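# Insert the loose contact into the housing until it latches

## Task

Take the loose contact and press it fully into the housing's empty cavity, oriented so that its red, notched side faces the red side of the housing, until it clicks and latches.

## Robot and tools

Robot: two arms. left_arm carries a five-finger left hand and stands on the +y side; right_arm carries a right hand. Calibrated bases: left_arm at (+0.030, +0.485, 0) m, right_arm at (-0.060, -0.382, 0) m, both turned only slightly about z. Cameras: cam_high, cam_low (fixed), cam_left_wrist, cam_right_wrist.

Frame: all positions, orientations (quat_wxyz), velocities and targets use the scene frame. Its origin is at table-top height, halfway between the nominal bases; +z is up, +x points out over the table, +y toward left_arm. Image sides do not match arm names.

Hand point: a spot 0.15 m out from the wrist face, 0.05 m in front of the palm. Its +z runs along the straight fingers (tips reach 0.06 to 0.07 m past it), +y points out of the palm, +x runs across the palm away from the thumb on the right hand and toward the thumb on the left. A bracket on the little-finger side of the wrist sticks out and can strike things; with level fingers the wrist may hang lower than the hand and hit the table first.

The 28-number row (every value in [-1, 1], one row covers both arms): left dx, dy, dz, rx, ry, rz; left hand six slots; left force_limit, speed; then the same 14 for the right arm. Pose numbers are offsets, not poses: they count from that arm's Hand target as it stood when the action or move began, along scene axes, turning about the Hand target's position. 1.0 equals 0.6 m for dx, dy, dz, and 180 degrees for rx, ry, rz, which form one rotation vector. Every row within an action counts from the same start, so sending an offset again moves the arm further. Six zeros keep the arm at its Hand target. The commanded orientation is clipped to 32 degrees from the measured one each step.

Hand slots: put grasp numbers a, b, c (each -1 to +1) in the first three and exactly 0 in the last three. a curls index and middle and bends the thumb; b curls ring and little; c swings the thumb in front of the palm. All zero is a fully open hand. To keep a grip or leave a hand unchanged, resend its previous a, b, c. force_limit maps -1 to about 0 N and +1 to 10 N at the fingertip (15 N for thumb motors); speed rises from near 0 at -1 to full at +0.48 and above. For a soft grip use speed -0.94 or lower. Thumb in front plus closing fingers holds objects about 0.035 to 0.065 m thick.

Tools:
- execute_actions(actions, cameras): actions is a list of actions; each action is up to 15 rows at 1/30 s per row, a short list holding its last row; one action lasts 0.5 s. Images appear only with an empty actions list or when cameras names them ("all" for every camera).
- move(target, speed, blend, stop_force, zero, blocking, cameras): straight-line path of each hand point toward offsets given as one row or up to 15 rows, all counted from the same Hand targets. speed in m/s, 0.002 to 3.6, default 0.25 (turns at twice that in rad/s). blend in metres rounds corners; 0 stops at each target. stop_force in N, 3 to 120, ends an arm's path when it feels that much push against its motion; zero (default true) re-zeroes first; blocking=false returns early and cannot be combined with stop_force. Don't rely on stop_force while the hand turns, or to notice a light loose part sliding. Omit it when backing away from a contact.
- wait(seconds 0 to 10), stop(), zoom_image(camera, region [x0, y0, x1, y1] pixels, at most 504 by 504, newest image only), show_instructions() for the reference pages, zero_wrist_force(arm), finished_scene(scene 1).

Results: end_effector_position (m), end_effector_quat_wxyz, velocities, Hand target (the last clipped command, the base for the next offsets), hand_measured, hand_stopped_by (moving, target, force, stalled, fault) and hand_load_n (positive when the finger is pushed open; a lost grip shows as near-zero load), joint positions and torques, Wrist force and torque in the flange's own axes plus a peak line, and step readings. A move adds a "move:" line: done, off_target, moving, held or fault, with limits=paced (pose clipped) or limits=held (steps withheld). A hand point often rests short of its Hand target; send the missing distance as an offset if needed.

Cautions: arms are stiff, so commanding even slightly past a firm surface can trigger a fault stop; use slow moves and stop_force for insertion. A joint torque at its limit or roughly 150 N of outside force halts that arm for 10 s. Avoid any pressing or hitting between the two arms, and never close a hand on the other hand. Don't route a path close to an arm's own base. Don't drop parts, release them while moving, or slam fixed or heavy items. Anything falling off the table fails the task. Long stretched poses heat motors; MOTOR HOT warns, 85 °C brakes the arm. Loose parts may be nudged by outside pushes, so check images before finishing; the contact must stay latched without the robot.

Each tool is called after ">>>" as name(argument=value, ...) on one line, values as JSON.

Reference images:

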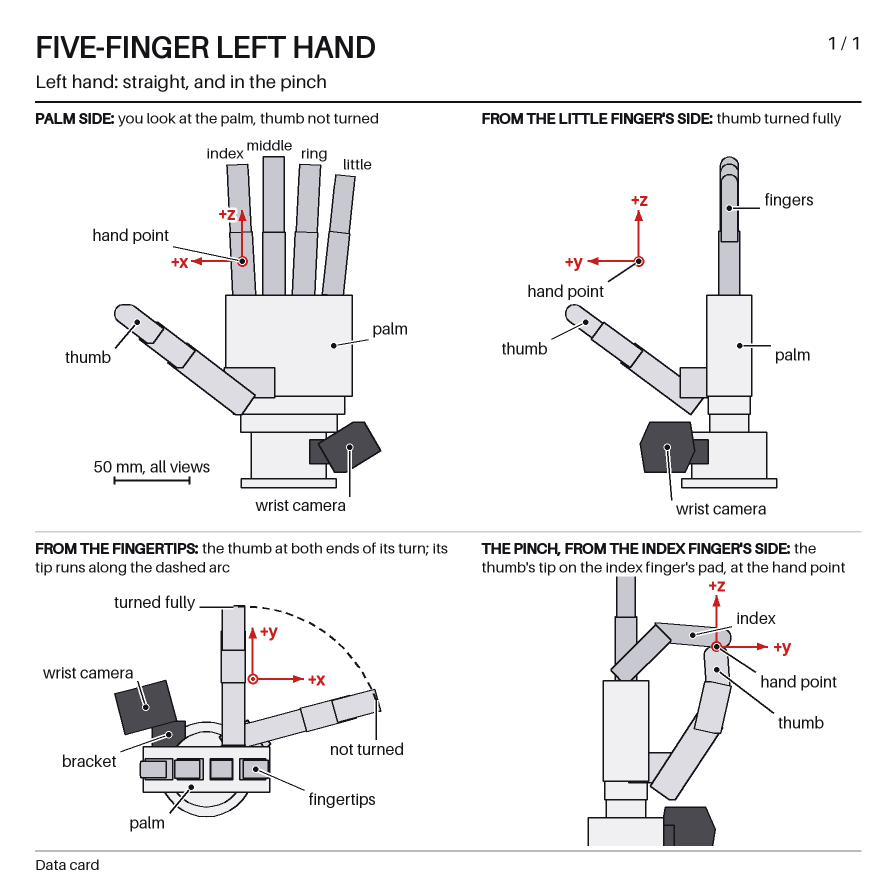

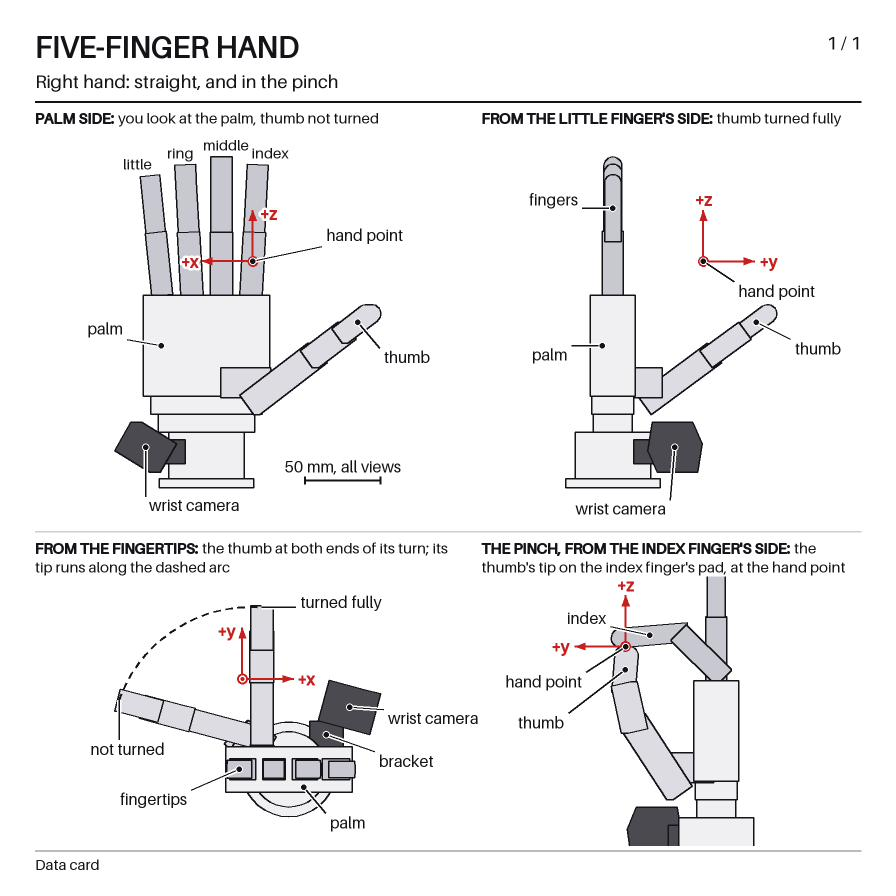

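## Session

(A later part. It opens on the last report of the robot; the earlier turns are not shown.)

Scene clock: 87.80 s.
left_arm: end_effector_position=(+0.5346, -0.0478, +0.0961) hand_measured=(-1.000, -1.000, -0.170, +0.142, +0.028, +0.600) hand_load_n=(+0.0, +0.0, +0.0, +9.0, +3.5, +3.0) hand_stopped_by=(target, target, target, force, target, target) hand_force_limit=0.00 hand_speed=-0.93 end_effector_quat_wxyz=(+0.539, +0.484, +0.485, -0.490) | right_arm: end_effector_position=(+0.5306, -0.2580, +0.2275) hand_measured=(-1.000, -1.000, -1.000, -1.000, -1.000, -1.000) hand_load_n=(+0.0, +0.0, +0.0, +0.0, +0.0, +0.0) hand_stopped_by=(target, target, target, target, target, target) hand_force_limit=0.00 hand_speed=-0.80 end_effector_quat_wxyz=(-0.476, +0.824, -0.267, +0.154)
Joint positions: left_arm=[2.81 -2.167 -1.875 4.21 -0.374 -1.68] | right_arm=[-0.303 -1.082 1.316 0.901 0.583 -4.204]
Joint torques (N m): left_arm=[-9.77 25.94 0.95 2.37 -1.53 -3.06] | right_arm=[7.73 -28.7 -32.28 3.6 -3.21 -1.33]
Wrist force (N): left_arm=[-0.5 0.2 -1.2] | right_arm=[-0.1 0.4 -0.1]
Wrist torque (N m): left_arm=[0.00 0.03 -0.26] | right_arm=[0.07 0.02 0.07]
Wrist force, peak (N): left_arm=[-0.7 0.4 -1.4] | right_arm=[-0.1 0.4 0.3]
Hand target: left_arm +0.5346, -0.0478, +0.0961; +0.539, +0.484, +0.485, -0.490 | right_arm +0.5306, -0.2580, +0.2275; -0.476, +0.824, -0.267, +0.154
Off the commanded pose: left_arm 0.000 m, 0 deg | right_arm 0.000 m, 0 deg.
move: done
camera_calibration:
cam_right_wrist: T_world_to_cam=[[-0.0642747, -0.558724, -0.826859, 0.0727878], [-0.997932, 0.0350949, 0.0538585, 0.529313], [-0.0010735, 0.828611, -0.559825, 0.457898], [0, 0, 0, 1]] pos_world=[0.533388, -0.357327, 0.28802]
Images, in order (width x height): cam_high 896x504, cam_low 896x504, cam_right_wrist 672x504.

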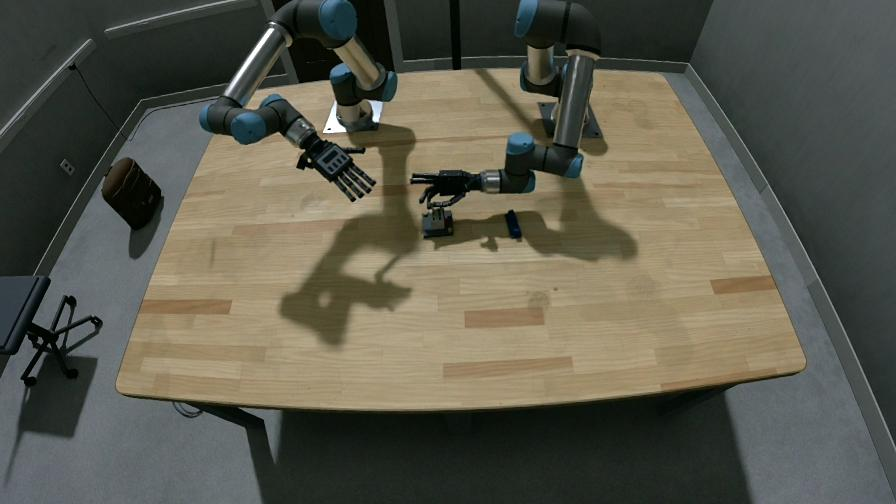

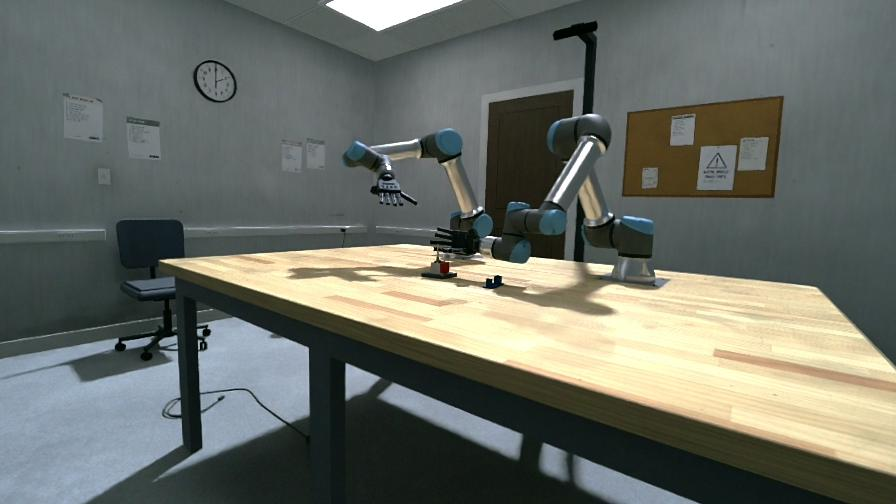

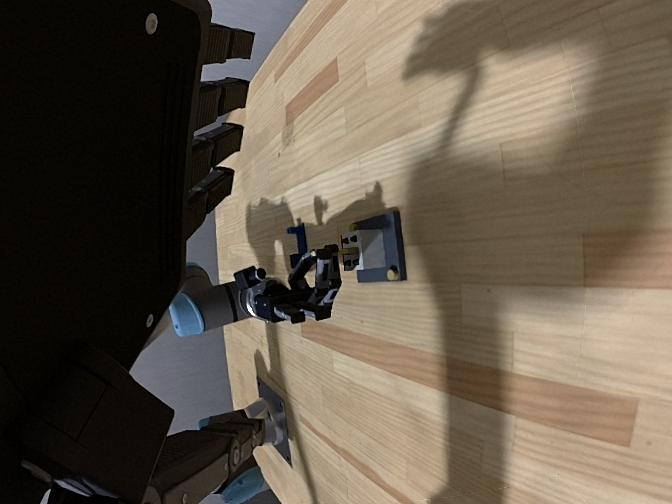

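>>> move(target=[0,0,-0.0417,0,0,0,0.6,-1,0.8,0,0,0,0.0,-0.93,0,0,0,0,0,0,0,0,0,0,0,0,0,-0.8], speed=0.015, stop_force=7, cameras=["cam_right_wrist","cam_low","cam_high","cam_left_wrist"])

>>> zoom_image(camera="cam_right_wrist", region=[330, 235, 375, 270])

>>> zoom_image(camera="cam_low", region=[425, 232, 455, 277])

>>> zoom_image(camera="cam_high", region=[425, 192, 450, 222])

Scene clock: 90.80 s.
left_arm: end_effector_position=(+0.5346, -0.0478, +0.0836) hand_measured=(-1.000, -1.000, -0.170, +0.142, +0.028, +0.600) hand_load_n=(+0.5, +0.0, +0.0, +7.0, +2.0, -1.5) hand_stopped_by=(target, target, target, force, target, target) hand_force_limit=0.00 hand_speed=-0.93 end_effector_quat_wxyz=(+0.539, +0.484, +0.485, -0.490) | right_arm: end_effector_position=(+0.5306, -0.2580, +0.2275) hand_measured=(-1.000, -1.000, -1.000, -1.000, -1.000, -1.000) hand_load_n=(+0.0, +0.0, +0.0, +0.0, +0.0, +0.0) hand_stopped_by=(target, target, target, target, target, target) hand_force_limit=0.00 hand_speed=-0.80 end_effector_quat_wxyz=(-0.476, +0.824, -0.267, +0.154)
Joint positions: left_arm=[2.81 -2.191 -1.878 4.237 -0.374 -1.68] | right_arm=[-0.303 -1.082 1.316 0.901 0.583 -4.204]
Joint torques (N m): left_arm=[-9.48 55.42 28.71 -0.18 -0.73 1.43] | right_arm=[7.86 -28.82 -31.86 3.43 -3.06 -1.23]
Wrist force (N): left_arm=[1.6 0.1 -7.0] | right_arm=[0.0 0.2 0.4]
Wrist torque (N m): left_arm=[-0.03 0.11 -0.29] | right_arm=[0.00 -0.01 0.06]
Wrist force, peak (N): left_arm=[-9.0 0.0 -7.3] | right_arm=[0.3 0.4 0.1]
Hand target: left_arm +0.5346, -0.0478, +0.0836; +0.539, +0.484, +0.485, -0.490 (not the last commanded pose) | right_arm +0.5306, -0.2580, +0.2275; -0.476, +0.824, -0.267, +0.154
Off the commanded pose: left_arm 0.012 m, 0 deg | right_arm 0.000 m, 0 deg.
move: contact (left_arm)
camera_calibration:
cam_left_wrist: T_world_to_cam=[[-0.952963, -0.0512154, -0.298729, 0.530069], [0.240512, 0.471987, -0.848164, -0.0360089], [0.184435, -0.880117, -0.437468, 0.0132011], [0, 0, 0, 1]] pos_world=[0.511362, 0.0557619, 0.133581]
cam_right_wrist: T_world_to_cam=[[-0.0642747, -0.558724, -0.826859, 0.0727878], [-0.997932, 0.0350949, 0.0538585, 0.529313], [-0.0010735, 0.828611, -0.559825, 0.457898], [0, 0, 0, 1]] pos_world=[0.533388, -0.357327, 0.28802]

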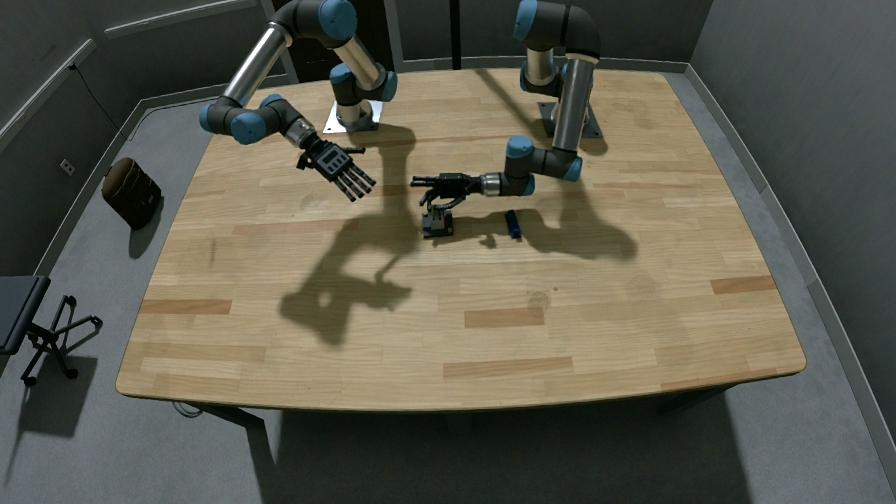

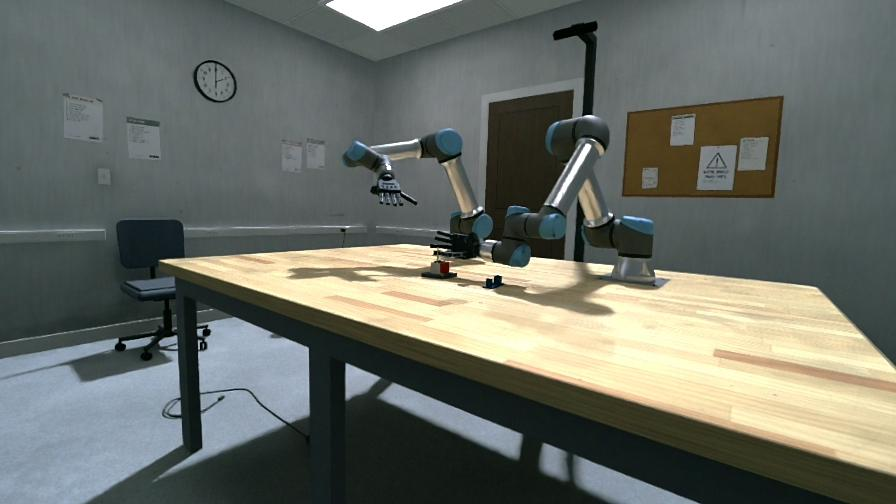

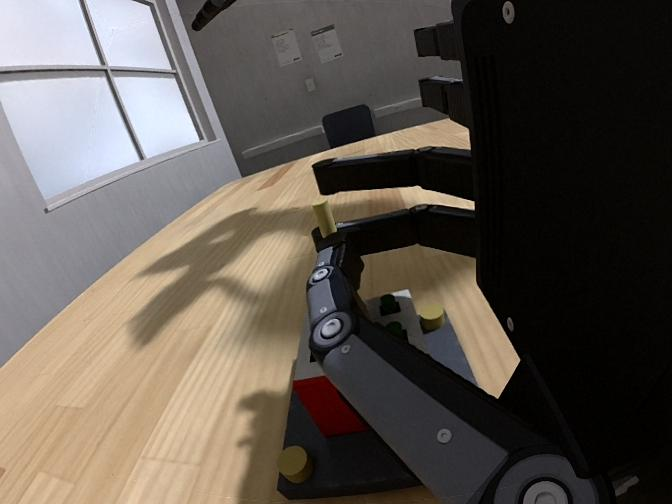

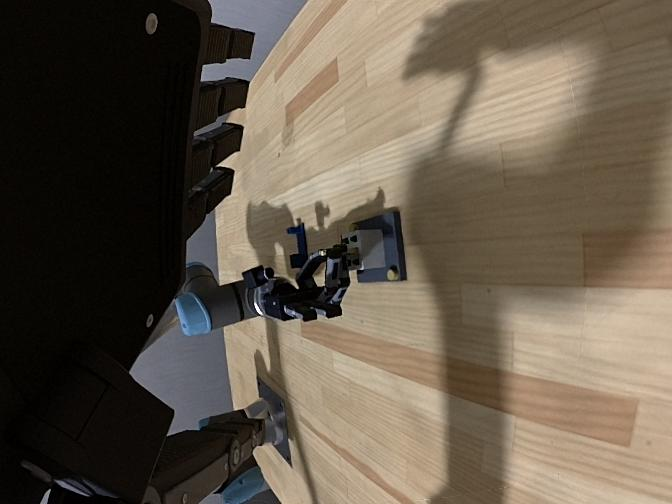

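Scaled by 11.200 from the camera's 672x504 image, which has a finer 960x720 frame.

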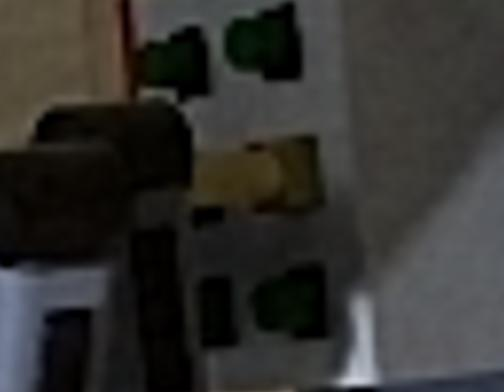

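Scaled by 11.200 from the camera's 896x504 image, which has a finer 1280x720 frame.

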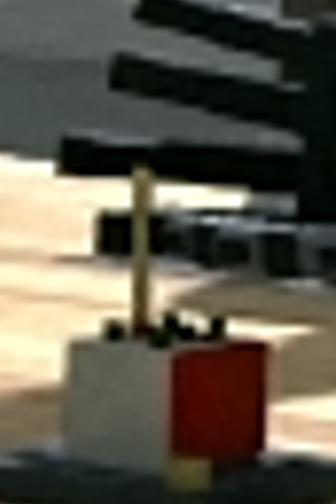

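Scaled by 16.800 from the camera's 896x504 image, which has a finer 1280x720 frame.

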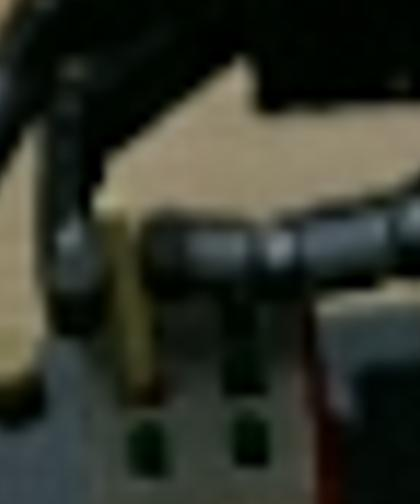

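>>> move(target=[0,0.0013,0,0,0,0,0.6,-1,0.8,0,0,0,0.0,-0.93,0,0,0,0,0,0,0,0,0,0,0,0,0,-0.8], speed=0.02)

Scene clock: 92.00 s.
left_arm: end_effector_position=(+0.5346, -0.0470, +0.0836) hand_measured=(-1.000, -1.000, -0.170, +0.142, +0.028, +0.600) hand_load_n=(+0.0, +0.0, +0.0, +8.5, +1.0, -2.0) hand_stopped_by=(target, target, target, force, target, target) hand_force_limit=0.00 hand_speed=-0.93 end_effector_quat_wxyz=(+0.539, +0.484, +0.485, -0.490) | right_arm: end_effector_position=(+0.5306, -0.2580, +0.2275) hand_measured=(-1.000, -1.000, -1.000, -1.000, -1.000, -1.000) hand_load_n=(+0.0, +0.0, +0.0, +0.0, +0.0, +0.0) hand_stopped_by=(target, target, target, target, target, target) hand_force_limit=0.00 hand_speed=-0.80 end_effector_quat_wxyz=(-0.476, +0.824, -0.267, +0.154)
Joint positions: left_arm=[2.812 -2.191 -1.879 4.239 -0.373 -1.681] | right_arm=[-0.303 -1.082 1.316 0.901 0.583 -4.204]
Joint torques (N m): left_arm=[5.84 55.32 1.18 2.3 2.02 -2.81] | right_arm=[7.38 -29.11 -31.86 3.41 -3.1 -1.23]
Wrist force (N): left_arm=[-0.5 0.3 -1.6] | right_arm=[0.0 0.1 0.1]
Wrist torque (N m): left_arm=[0.02 0.06 -0.25] | right_arm=[0.01 0.00 0.06]
Wrist force, peak (N): left_arm=[2.1 -0.3 -7.2] | right_arm=[0.0 0.5 0.2]
Hand target: left_arm +0.5346, -0.0470, +0.0836; +0.539, +0.484, +0.485, -0.490 | right_arm +0.5306, -0.2580, +0.2275; -0.476, +0.824, -0.267, +0.154
Off the commanded pose: left_arm 0.000 m, 0 deg | right_arm 0.000 m, 0 deg.
move: done

>>> move(target=[0,0.0003,-0.02,0,0,0,0.6,-1,0.8,0,0,0,0.0,-0.93,0,0,0,0,0,0,0,0,0,0,0,0,0,-0.8], speed=0.012, stop_force=8, cameras=["cam_right_wrist","cam_low","cam_high","cam_left_wrist"])

>>> zoom_image(camera="cam_right_wrist", region=[330, 235, 375, 270])

>>> zoom_image(camera="cam_low", region=[425, 232, 455, 277])

>>> zoom_image(camera="cam_left_wrist", region=[280, 180, 460, 504])

Scene clock: 94.23 s.
left_arm: end_effector_position=(+0.5346, -0.0468, +0.0716) hand_measured=(-1.000, -1.000, -0.170, +0.142, +0.028, +0.600) hand_load_n=(+0.0, +0.0, +0.0, +7.5, +2.0, -2.5) hand_stopped_by=(target, target, target, force, target, target) hand_force_limit=0.00 hand_speed=-0.93 end_effector_quat_wxyz=(+0.539, +0.484, +0.485, -0.490) | right_arm: end_effector_position=(+0.5306, -0.2580, +0.2275) hand_measured=(-1.000, -1.000, -1.000, -1.000, -1.000, -1.000) hand_load_n=(+0.0, +0.0, +0.0, +0.0, +0.0, +0.0) hand_stopped_by=(target, target, target, target, target, target) hand_force_limit=0.00 hand_speed=-0.80 end_effector_quat_wxyz=(-0.476, +0.824, -0.267, +0.154)
Joint positions: left_arm=[2.812 -2.214 -1.882 4.265 -0.372 -1.681] | right_arm=[-0.303 -1.082 1.316 0.901 0.583 -4.204]
Joint torques (N m): left_arm=[4.89 24.77 0.14 2.06 2.15 -2.83] | right_arm=[7.94 -28.92 -31.74 3.53 -3.1 -1.35]
Wrist force (N): left_arm=[-3.7 0.2 -5.0] | right_arm=[0.1 0.1 0.1]
Wrist torque (N m): left_arm=[-0.02 0.02 -0.23] | right_arm=[0.01 -0.02 0.07]
Wrist force, peak (N): left_arm=[-5.9 0.3 -3.7] | right_arm=[0.0 0.6 0.1]
Hand target: left_arm +0.5346, -0.0468, +0.0716; +0.539, +0.484, +0.485, -0.490 | right_arm +0.5306, -0.2580, +0.2275; -0.476, +0.824, -0.267, +0.154
Off the commanded pose: left_arm 0.000 m, 0 deg | right_arm 0.000 m, 0 deg.
move: done
camera_calibration:
cam_left_wrist: T_world_to_cam=[[-0.952963, -0.0512154, -0.298729, 0.52653], [0.240512, 0.471987, -0.848164, -0.0466116], [0.184435, -0.880117, -0.437468, 0.00874362], [0, 0, 0, 1]] pos_world=[0.511362, 0.0566619, 0.121581]
cam_right_wrist: T_world_to_cam=[[-0.0642747, -0.558724, -0.826859, 0.0727878], [-0.997932, 0.0350949, 0.0538585, 0.529313], [-0.0010735, 0.828611, -0.559825, 0.457898], [0, 0, 0, 1]] pos_world=[0.533388, -0.357327, 0.28802]

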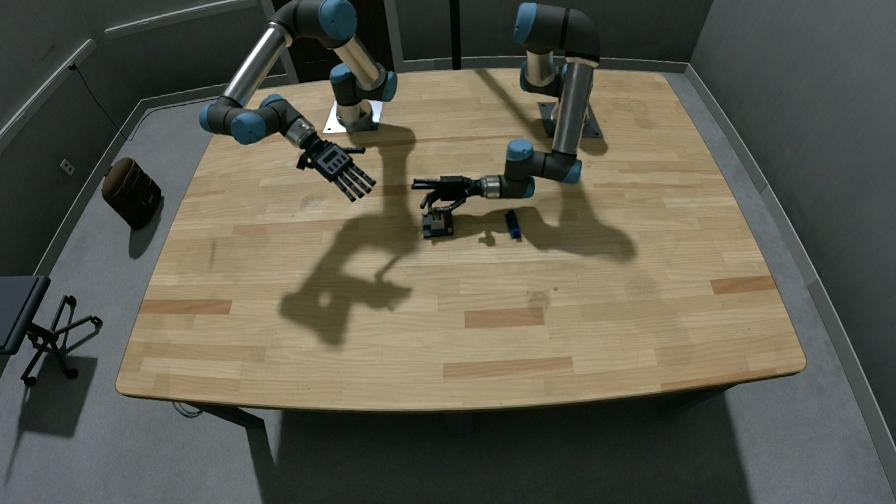

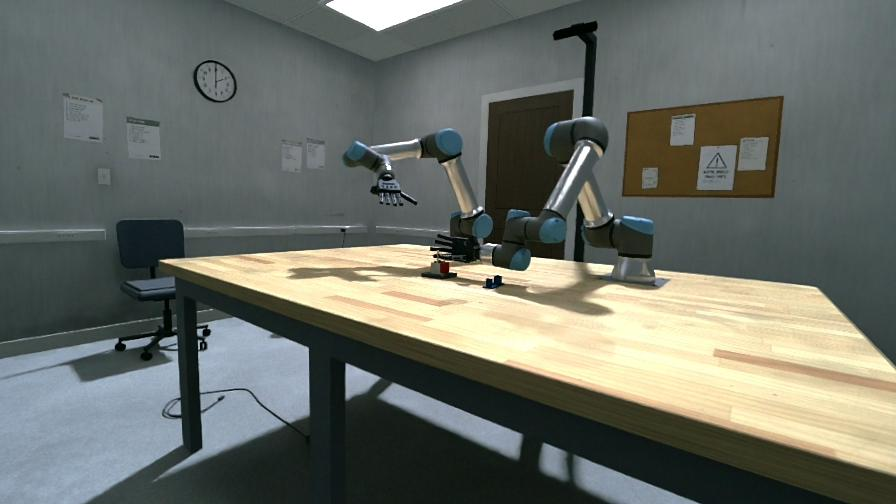

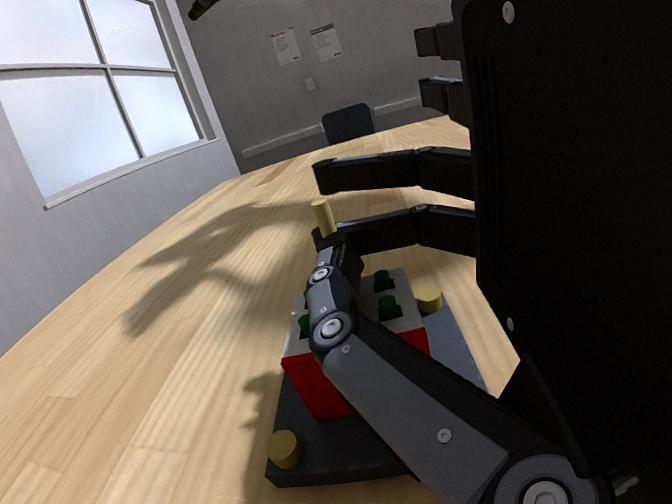

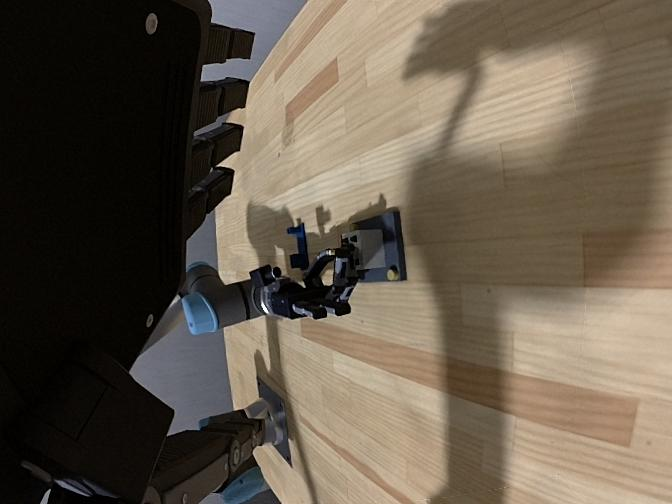

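Scaled by 11.200 from the camera's 672x504 image, which has a finer 960x720 frame.

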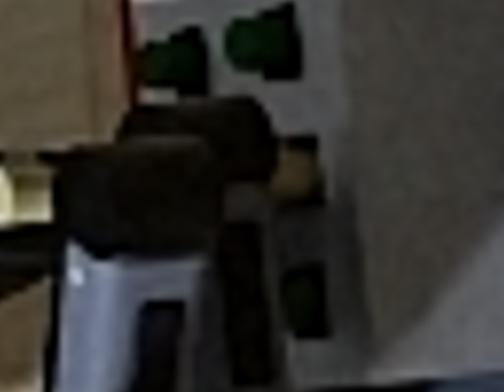

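Scaled by 11.200 from the camera's 896x504 image, which has a finer 1280x720 frame.

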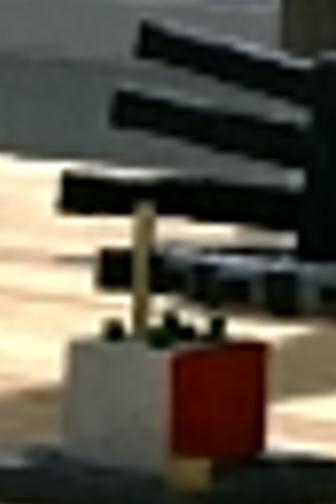

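Scaled by 1.556 from the camera's 672x504 image, which has a finer 960x720 frame.

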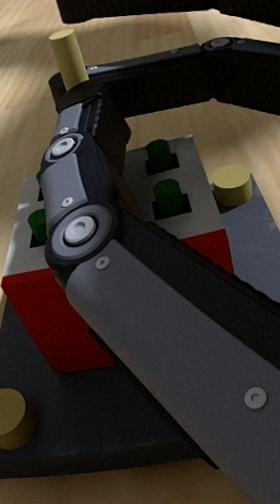

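>>> move(target=[[0,0.001,0,0,0,0,0.6,-1,0.8,0,0,0,0.0,-0.93,0,0,0,0,0,0,0,0,0,0,0,0,0,-0.8],[0,0.0013,-0.0067,0,0,0,0.6,-1,0.8,0,0,0,0.0,-0.93,0,0,0,0,0,0,0,0,0,0,0,0,0,-0.8]], speed=0.012, stop_force=10, cameras=["cam_right_wrist","cam_low","cam_high","cam_left_wrist"])

>>> zoom_image(camera="cam_low", region=[425, 232, 455, 277])

>>> zoom_image(camera="cam_left_wrist", region=[280, 180, 460, 504])

>>> zoom_image(camera="cam_right_wrist", region=[310, 215, 400, 285])

Scene clock: 96.60 s.
left_arm: end_effector_position=(+0.5346, -0.0460, +0.0676) hand_measured=(-1.000, -1.000, -0.170, +0.142, +0.028, +0.600) hand_load_n=(+0.0, +0.0, +0.0, +9.5, +1.5, -1.0) hand_stopped_by=(target, target, target, force, target, target) hand_force_limit=0.00 hand_speed=-0.93 end_effector_quat_wxyz=(+0.539, +0.484, +0.485, -0.490) | right_arm: end_effector_position=(+0.5306, -0.2580, +0.2275) hand_measured=(-1.000, -1.000, -1.000, -1.000, -1.000, -1.000) hand_load_n=(+0.0, +0.0, +0.0, +0.0, +0.0, +0.0) hand_stopped_by=(target, target, target, target, target, target) hand_force_limit=0.00 hand_speed=-0.80 end_effector_quat_wxyz=(-0.476, +0.824, -0.267, +0.154)
Joint positions: left_arm=[2.813 -2.222 -1.884 4.275 -0.371 -1.682] | right_arm=[-0.303 -1.082 1.316 0.901 0.583 -4.204]
Joint torques (N m): left_arm=[8.16 25.31 0.06 1.97 1.88 -2.93] | right_arm=[7.48 -28.98 -31.86 3.49 -3.17 -1.12]
Wrist force (N): left_arm=[-2.1 0.2 0.8] | right_arm=[0.0 0.2 0.3]
Wrist torque (N m): left_arm=[-0.02 -0.03 -0.22] | right_arm=[0.01 -0.02 0.07]
Wrist force, peak (N): left_arm=[-3.6 0.4 -5.2] | right_arm=[0.4 0.4 0.3]
Hand target: left_arm +0.5346, -0.0460, +0.0676; +0.539, +0.484, +0.485, -0.490 | right_arm +0.5306, -0.2580, +0.2275; -0.476, +0.824, -0.267, +0.154
Off the commanded pose: left_arm 0.000 m, 0 deg | right_arm 0.000 m, 0 deg.
move: done
camera_calibration:
cam_left_wrist: T_world_to_cam=[[-0.952963, -0.0512154, -0.298729, 0.525376], [0.240512, 0.471987, -0.848164, -0.0503819], [0.184435, -0.880117, -0.437468, 0.00769784], [0, 0, 0, 1]] pos_world=[0.511362, 0.0574619, 0.117581]
cam_right_wrist: T_world_to_cam=[[-0.0642747, -0.558724, -0.826859, 0.0727878], [-0.997932, 0.0350949, 0.0538585, 0.529313], [-0.0010735, 0.828611, -0.559825, 0.457898], [0, 0, 0, 1]] pos_world=[0.533388, -0.357327, 0.28802]

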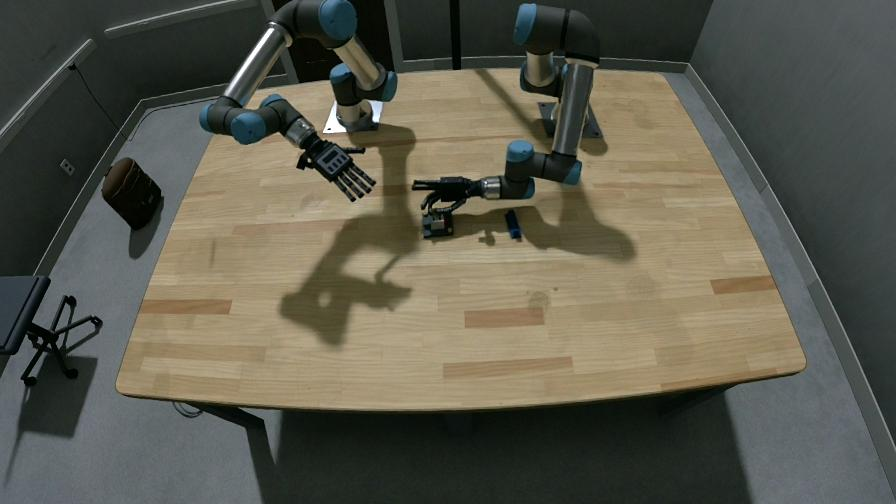

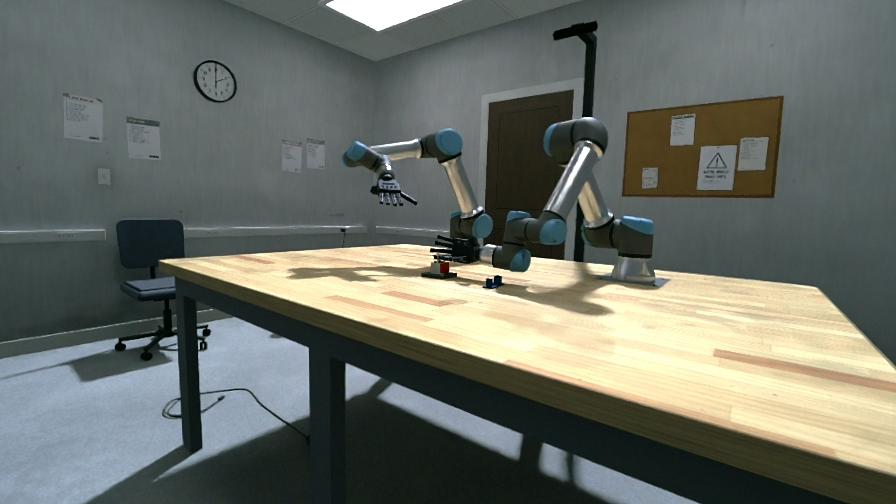

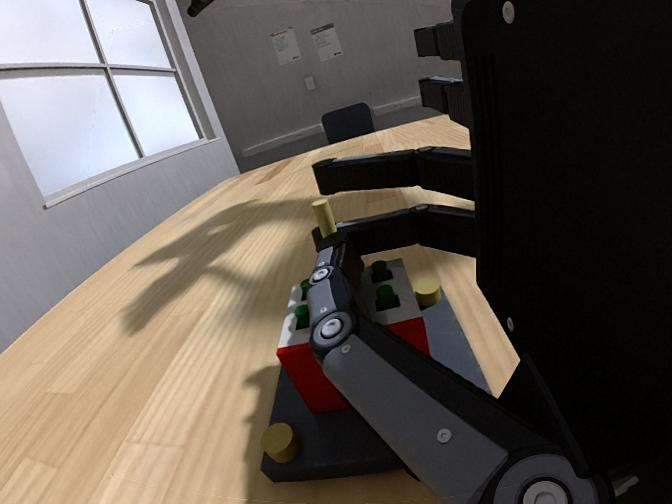

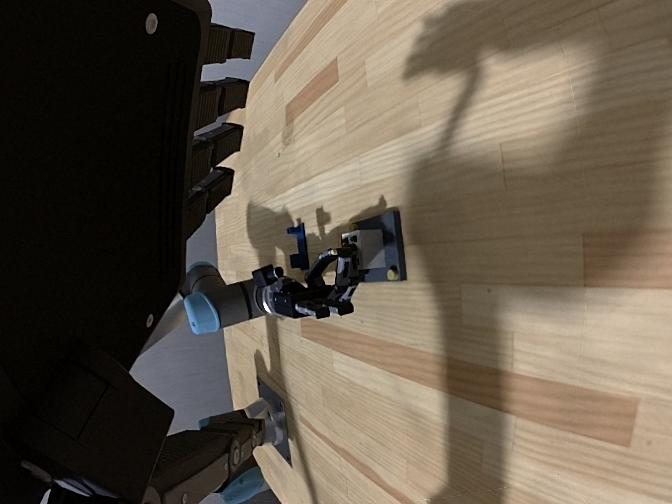

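Scaled by 11.200 from the camera's 896x504 image, which has a finer 1280x720 frame.

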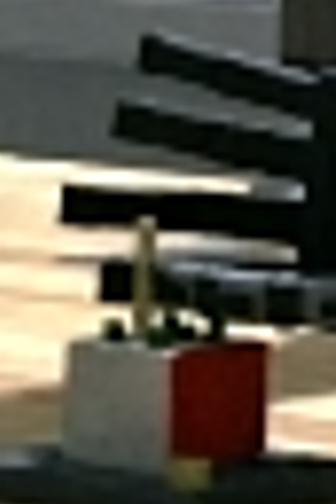

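Scaled by 1.556 from the camera's 672x504 image, which has a finer 960x720 frame.

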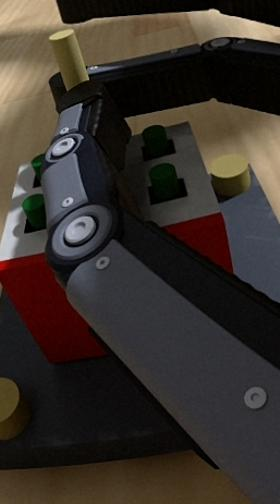

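Scaled by 5.600 from the camera's 672x504 image, which has a finer 960x720 frame.

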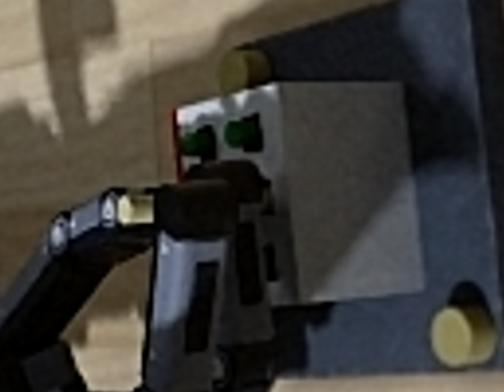

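>>> move(target=[0,0,0,0,0,0,0.42,-1,0.8,0,0,0,0.0,-0.6,0,0,0,0,0,0,0,0,0,0,0,0,0,-0.8], speed=0.02, cameras=["cam_right_wrist","cam_low","cam_left_wrist"])

>>> zoom_image(camera="cam_low", region=[425, 232, 455, 277])

>>> zoom_image(camera="cam_left_wrist", region=[280, 180, 420, 320])

Scene clock: 97.87 s.
left_arm: end_effector_position=(+0.5346, -0.0460, +0.0676) hand_measured=(-1.000, -1.000, -0.530, +0.040, -0.106, +0.600) hand_load_n=(+0.0, +0.0, +0.0, +0.0, +0.0, +0.0) hand_stopped_by=(target, target, target, target, target, target) hand_force_limit=0.00 hand_speed=-0.60 end_effector_quat_wxyz=(+0.539, +0.484, +0.485, -0.490) | right_arm: end_effector_position=(+0.5306, -0.2580, +0.2275) hand_measured=(-1.000, -1.000, -1.000, -1.000, -1.000, -1.000) hand_load_n=(+0.0, +0.0, +0.0, +0.0, +0.0, +0.0) hand_stopped_by=(target, target, target, target, target, target) hand_force_limit=0.00 hand_speed=-0.80 end_effector_quat_wxyz=(-0.476, +0.824, -0.267, +0.154)
Joint positions: left_arm=[2.813 -2.222 -1.884 4.275 -0.371 -1.682] | right_arm=[-0.303 -1.082 1.316 0.901 0.583 -4.204]
Joint torques (N m): left_arm=[6.03 31.09 3.49 2.04 0.79 -2.45] | right_arm=[7.95 -28.91 -31.61 3.47 -3.12 -1.13]
Wrist force (N): left_arm=[-0.2 0.1 -0.9] | right_arm=[0.1 0.1 0.4]
Wrist torque (N m): left_arm=[-0.02 0.01 -0.21] | right_arm=[-0.01 -0.02 0.07]
Wrist force, peak (N): left_arm=[-2.3 0.2 0.8] | right_arm=[0.5 0.3 0.2]
Hand target: left_arm +0.5346, -0.0460, +0.0676; +0.539, +0.484, +0.485, -0.490 | right_arm +0.5306, -0.2580, +0.2275; -0.476, +0.824, -0.267, +0.154
Off the commanded pose: left_arm 0.000 m, 0 deg | right_arm 0.000 m, 0 deg.
move: done
camera_calibration:
cam_left_wrist: T_world_to_cam=[[-0.953016, -0.0511634, -0.298568, 0.525352], [0.240381, 0.472032, -0.848176, -0.0504011], [0.184329, -0.880096, -0.437555, 0.00771747], [0, 0, 0, 1]] pos_world=[0.511362, 0.0574618, 0.117481]
cam_right_wrist: T_world_to_cam=[[-0.0642747, -0.558724, -0.826859, 0.0727878], [-0.997932, 0.0350949, 0.0538585, 0.529313], [-0.0010735, 0.828611, -0.559825, 0.457898], [0, 0, 0, 1]] pos_world=[0.533388, -0.357327, 0.28802]
Images, in order (width x height): cam_low 896x504, cam_left_wrist 672x504, cam_right_wrist 672x504.

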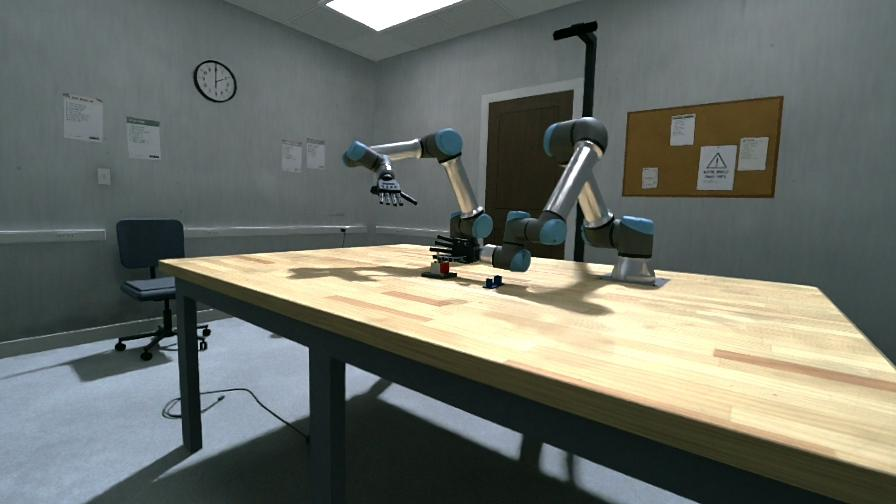

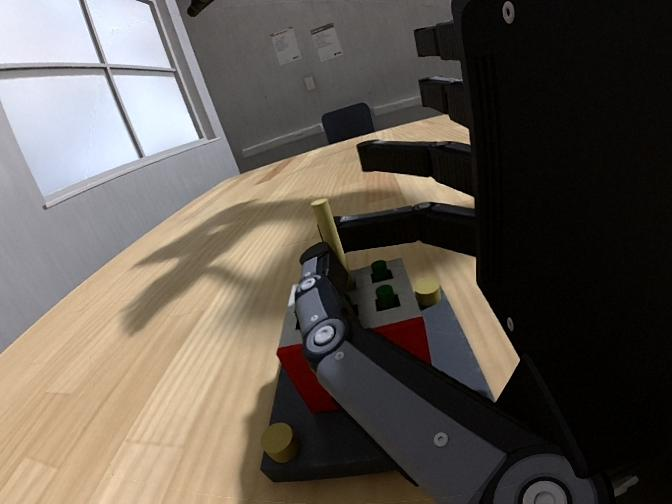

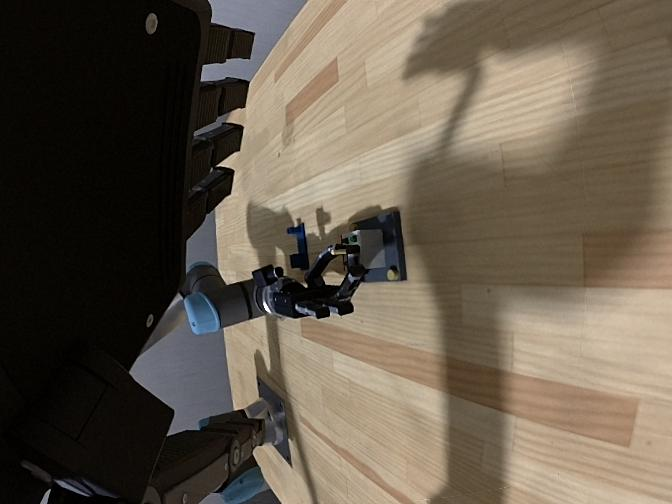

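Scaled by 11.200 from the camera's 896x504 image, which has a finer 1280x720 frame.

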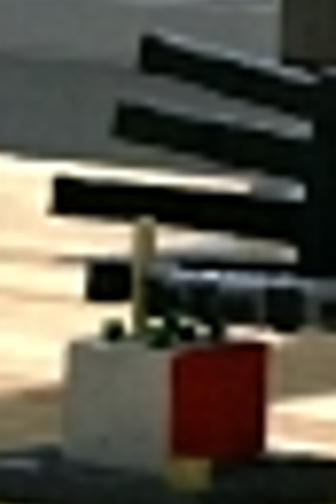

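Scaled by 3.600 from the camera's 672x504 image, which has a finer 960x720 frame.

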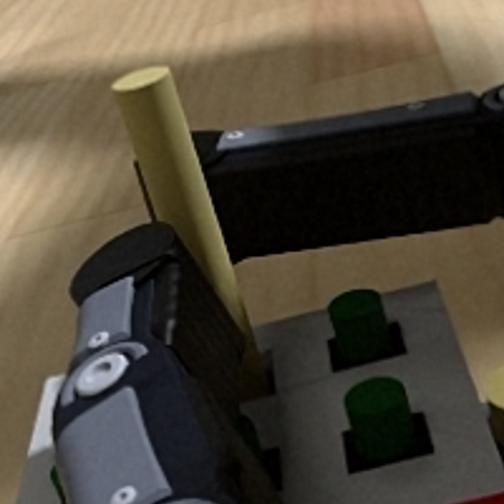

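>>> move(target=[0,0.0007,0.0183,0,0,0,0.42,-1,0.8,0,0,0,0.0,-0.6,0,0,0,0,0,0,0,0,0,0,0,0,0,-0.8], speed=0.05)

>>> move(target=[0,0,0,0,0,0,0.62,-1,0.8,0,0,0,0.4,-0.93,0,0,0,0,0,0,0,0,0,0,0,0,0,-0.8], speed=0.05, cameras=["cam_low","cam_left_wrist","cam_right_wrist"])

>>> zoom_image(camera="cam_low", region=[425, 232, 455, 277])

>>> zoom_image(camera="cam_left_wrist", region=[280, 180, 420, 320])

Scene clock: 99.33 s.
left_arm: end_effector_position=(+0.5346, -0.0456, +0.0785) hand_measured=(-1.000, -1.000, -0.530, +0.040, -0.106, +0.600) hand_load_n=(+0.0, +0.0, +0.0, +0.0, +0.0, +0.0) hand_stopped_by=(target, target, target, target, target, target) hand_force_limit=0.00 hand_speed=-0.60 end_effector_quat_wxyz=(+0.539, +0.484, +0.485, -0.490) | right_arm: end_effector_position=(+0.5306, -0.2580, +0.2275) hand_measured=(-1.000, -1.000, -1.000, -1.000, -1.000, -1.000) hand_load_n=(+0.0, +0.0, +0.0, -0.5, +0.0, +0.0) hand_stopped_by=(target, target, target, target, target, target) hand_force_limit=0.00 hand_speed=-0.80 end_effector_quat_wxyz=(-0.476, +0.824, -0.267, +0.154)
Joint positions: left_arm=[2.814 -2.2 -1.883 4.253 -0.37 -1.682] | right_arm=[-0.303 -1.082 1.316 0.901 0.583 -4.204]
Joint torques (N m): left_arm=[6.52 54.55 25.84 -0.77 1.92 2.54] | right_arm=[7.7 -29.19 -31.95 3.38 -3.12 -1.18]
Wrist force (N): left_arm=[-0.3 0.1 -0.8] | right_arm=[0.0 0.2 -0.1]
Wrist torque (N m): left_arm=[-0.03 0.03 -0.22] | right_arm=[0.03 -0.01 0.07]
Wrist force, peak (N): left_arm=[-0.4 0.5 -1.1] | right_arm=[0.2 0.0 0.4]
Hand target: left_arm +0.5346, -0.0456, +0.0786; +0.539, +0.484, +0.485, -0.490 | right_arm +0.5306, -0.2580, +0.2275; -0.476, +0.824, -0.267, +0.154
Off the commanded pose: left_arm 0.000 m, 0 deg | right_arm 0.000 m, 0 deg.
move: done

Scene clock: 101.63 s.
left_arm: end_effector_position=(+0.5346, -0.0456, +0.0786) hand_measured=(-1.000, -1.000, -0.130, +0.142, +0.042, +0.600) hand_load_n=(+0.0, +0.0, +0.0, +9.0, +3.5, +0.5) hand_stopped_by=(target, target, target, force, target, target) hand_force_limit=0.40 hand_speed=-0.93 end_effector_quat_wxyz=(+0.539, +0.484, +0.485, -0.490) | right_arm: end_effector_position=(+0.5306, -0.2580, +0.2275) hand_measured=(-1.000, -1.000, -1.000, -1.000, -1.000, -1.000) hand_load_n=(+0.0, +0.0, +0.0, +0.0, +0.0, +0.0) hand_stopped_by=(target, target, target, target, target, target) hand_force_limit=0.00 hand_speed=-0.80 end_effector_quat_wxyz=(-0.476, +0.824, -0.267, +0.154)
Joint positions: left_arm=[2.814 -2.199 -1.883 4.252 -0.37 -1.682] | right_arm=[-0.303 -1.082 1.316 0.901 0.583 -4.204]
Joint torques (N m): left_arm=[6.78 50.73 15.81 -0.42 -1.48 2.78] | right_arm=[7.46 -28.39 -31.3 3.36 -3.01 -1.14]
Wrist force (N): left_arm=[-0.2 0.0 1.2] | right_arm=[0.3 0.1 0.0]
Wrist torque (N m): left_arm=[0.01 -0.01 -0.25] | right_arm=[0.00 -0.05 0.08]
Wrist force, peak (N): left_arm=[0.0 -0.1 5.7] | right_arm=[-0.2 0.0 0.4]
Hand target: left_arm +0.5346, -0.0456, +0.0786; +0.539, +0.484, +0.485, -0.490 | right_arm +0.5306, -0.2580, +0.2275; -0.476, +0.824, -0.267, +0.154
Off the commanded pose: left_arm 0.000 m, 0 deg | right_arm 0.000 m, 0 deg.
move: done
camera_calibration:
cam_left_wrist: T_world_to_cam=[[-0.952963, -0.0512154, -0.298729, 0.528653], [0.240512, 0.471987, -0.848164, -0.0413257], [0.184435, -0.880117, -0.437468, 0.0128183], [0, 0, 0, 1]] pos_world=[0.511362, 0.0578619, 0.128481]
cam_right_wrist: T_world_to_cam=[[-0.0642747, -0.558724, -0.826859, 0.0727878], [-0.997932, 0.0350949, 0.0538585, 0.529313], [-0.0010735, 0.828611, -0.559825, 0.457898], [0, 0, 0, 1]] pos_world=[0.533388, -0.357327, 0.28802]
Images, in order (width x height): cam_low 896x504, cam_left_wrist 672x504, cam_right_wrist 672x504.

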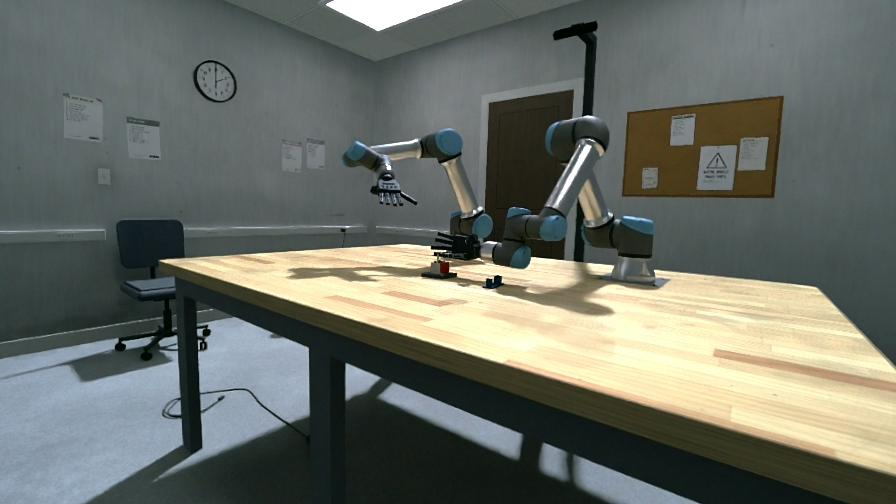

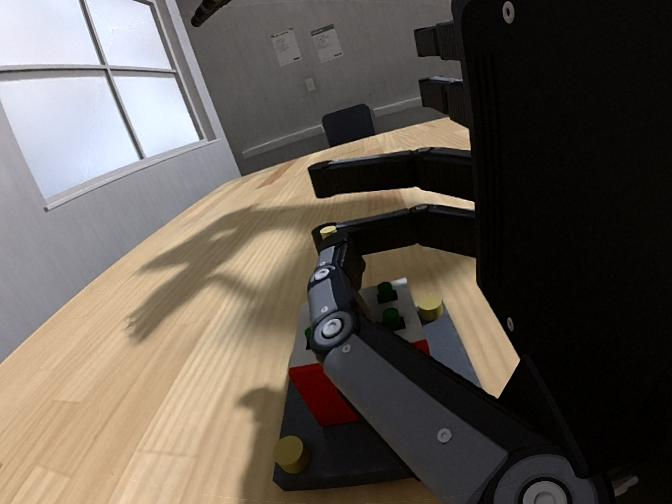

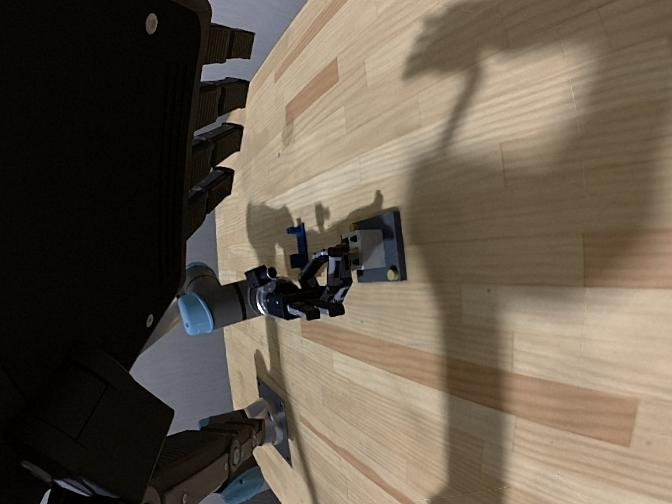

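Scaled by 11.200 from the camera's 896x504 image, which has a finer 1280x720 frame.

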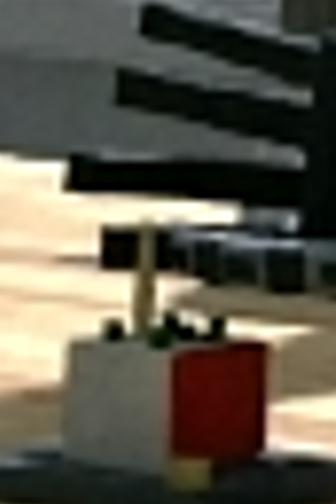

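Scaled by 3.600 from the camera's 672x504 image, which has a finer 960x720 frame.

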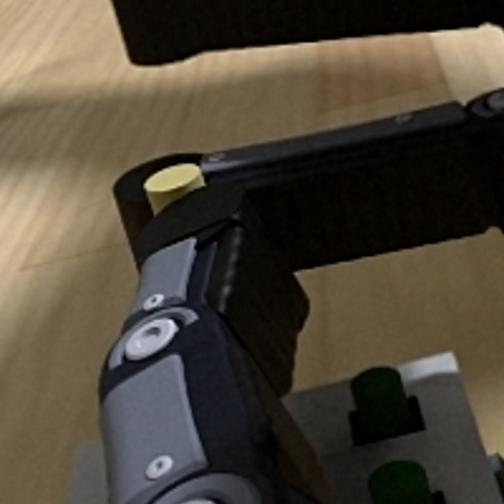

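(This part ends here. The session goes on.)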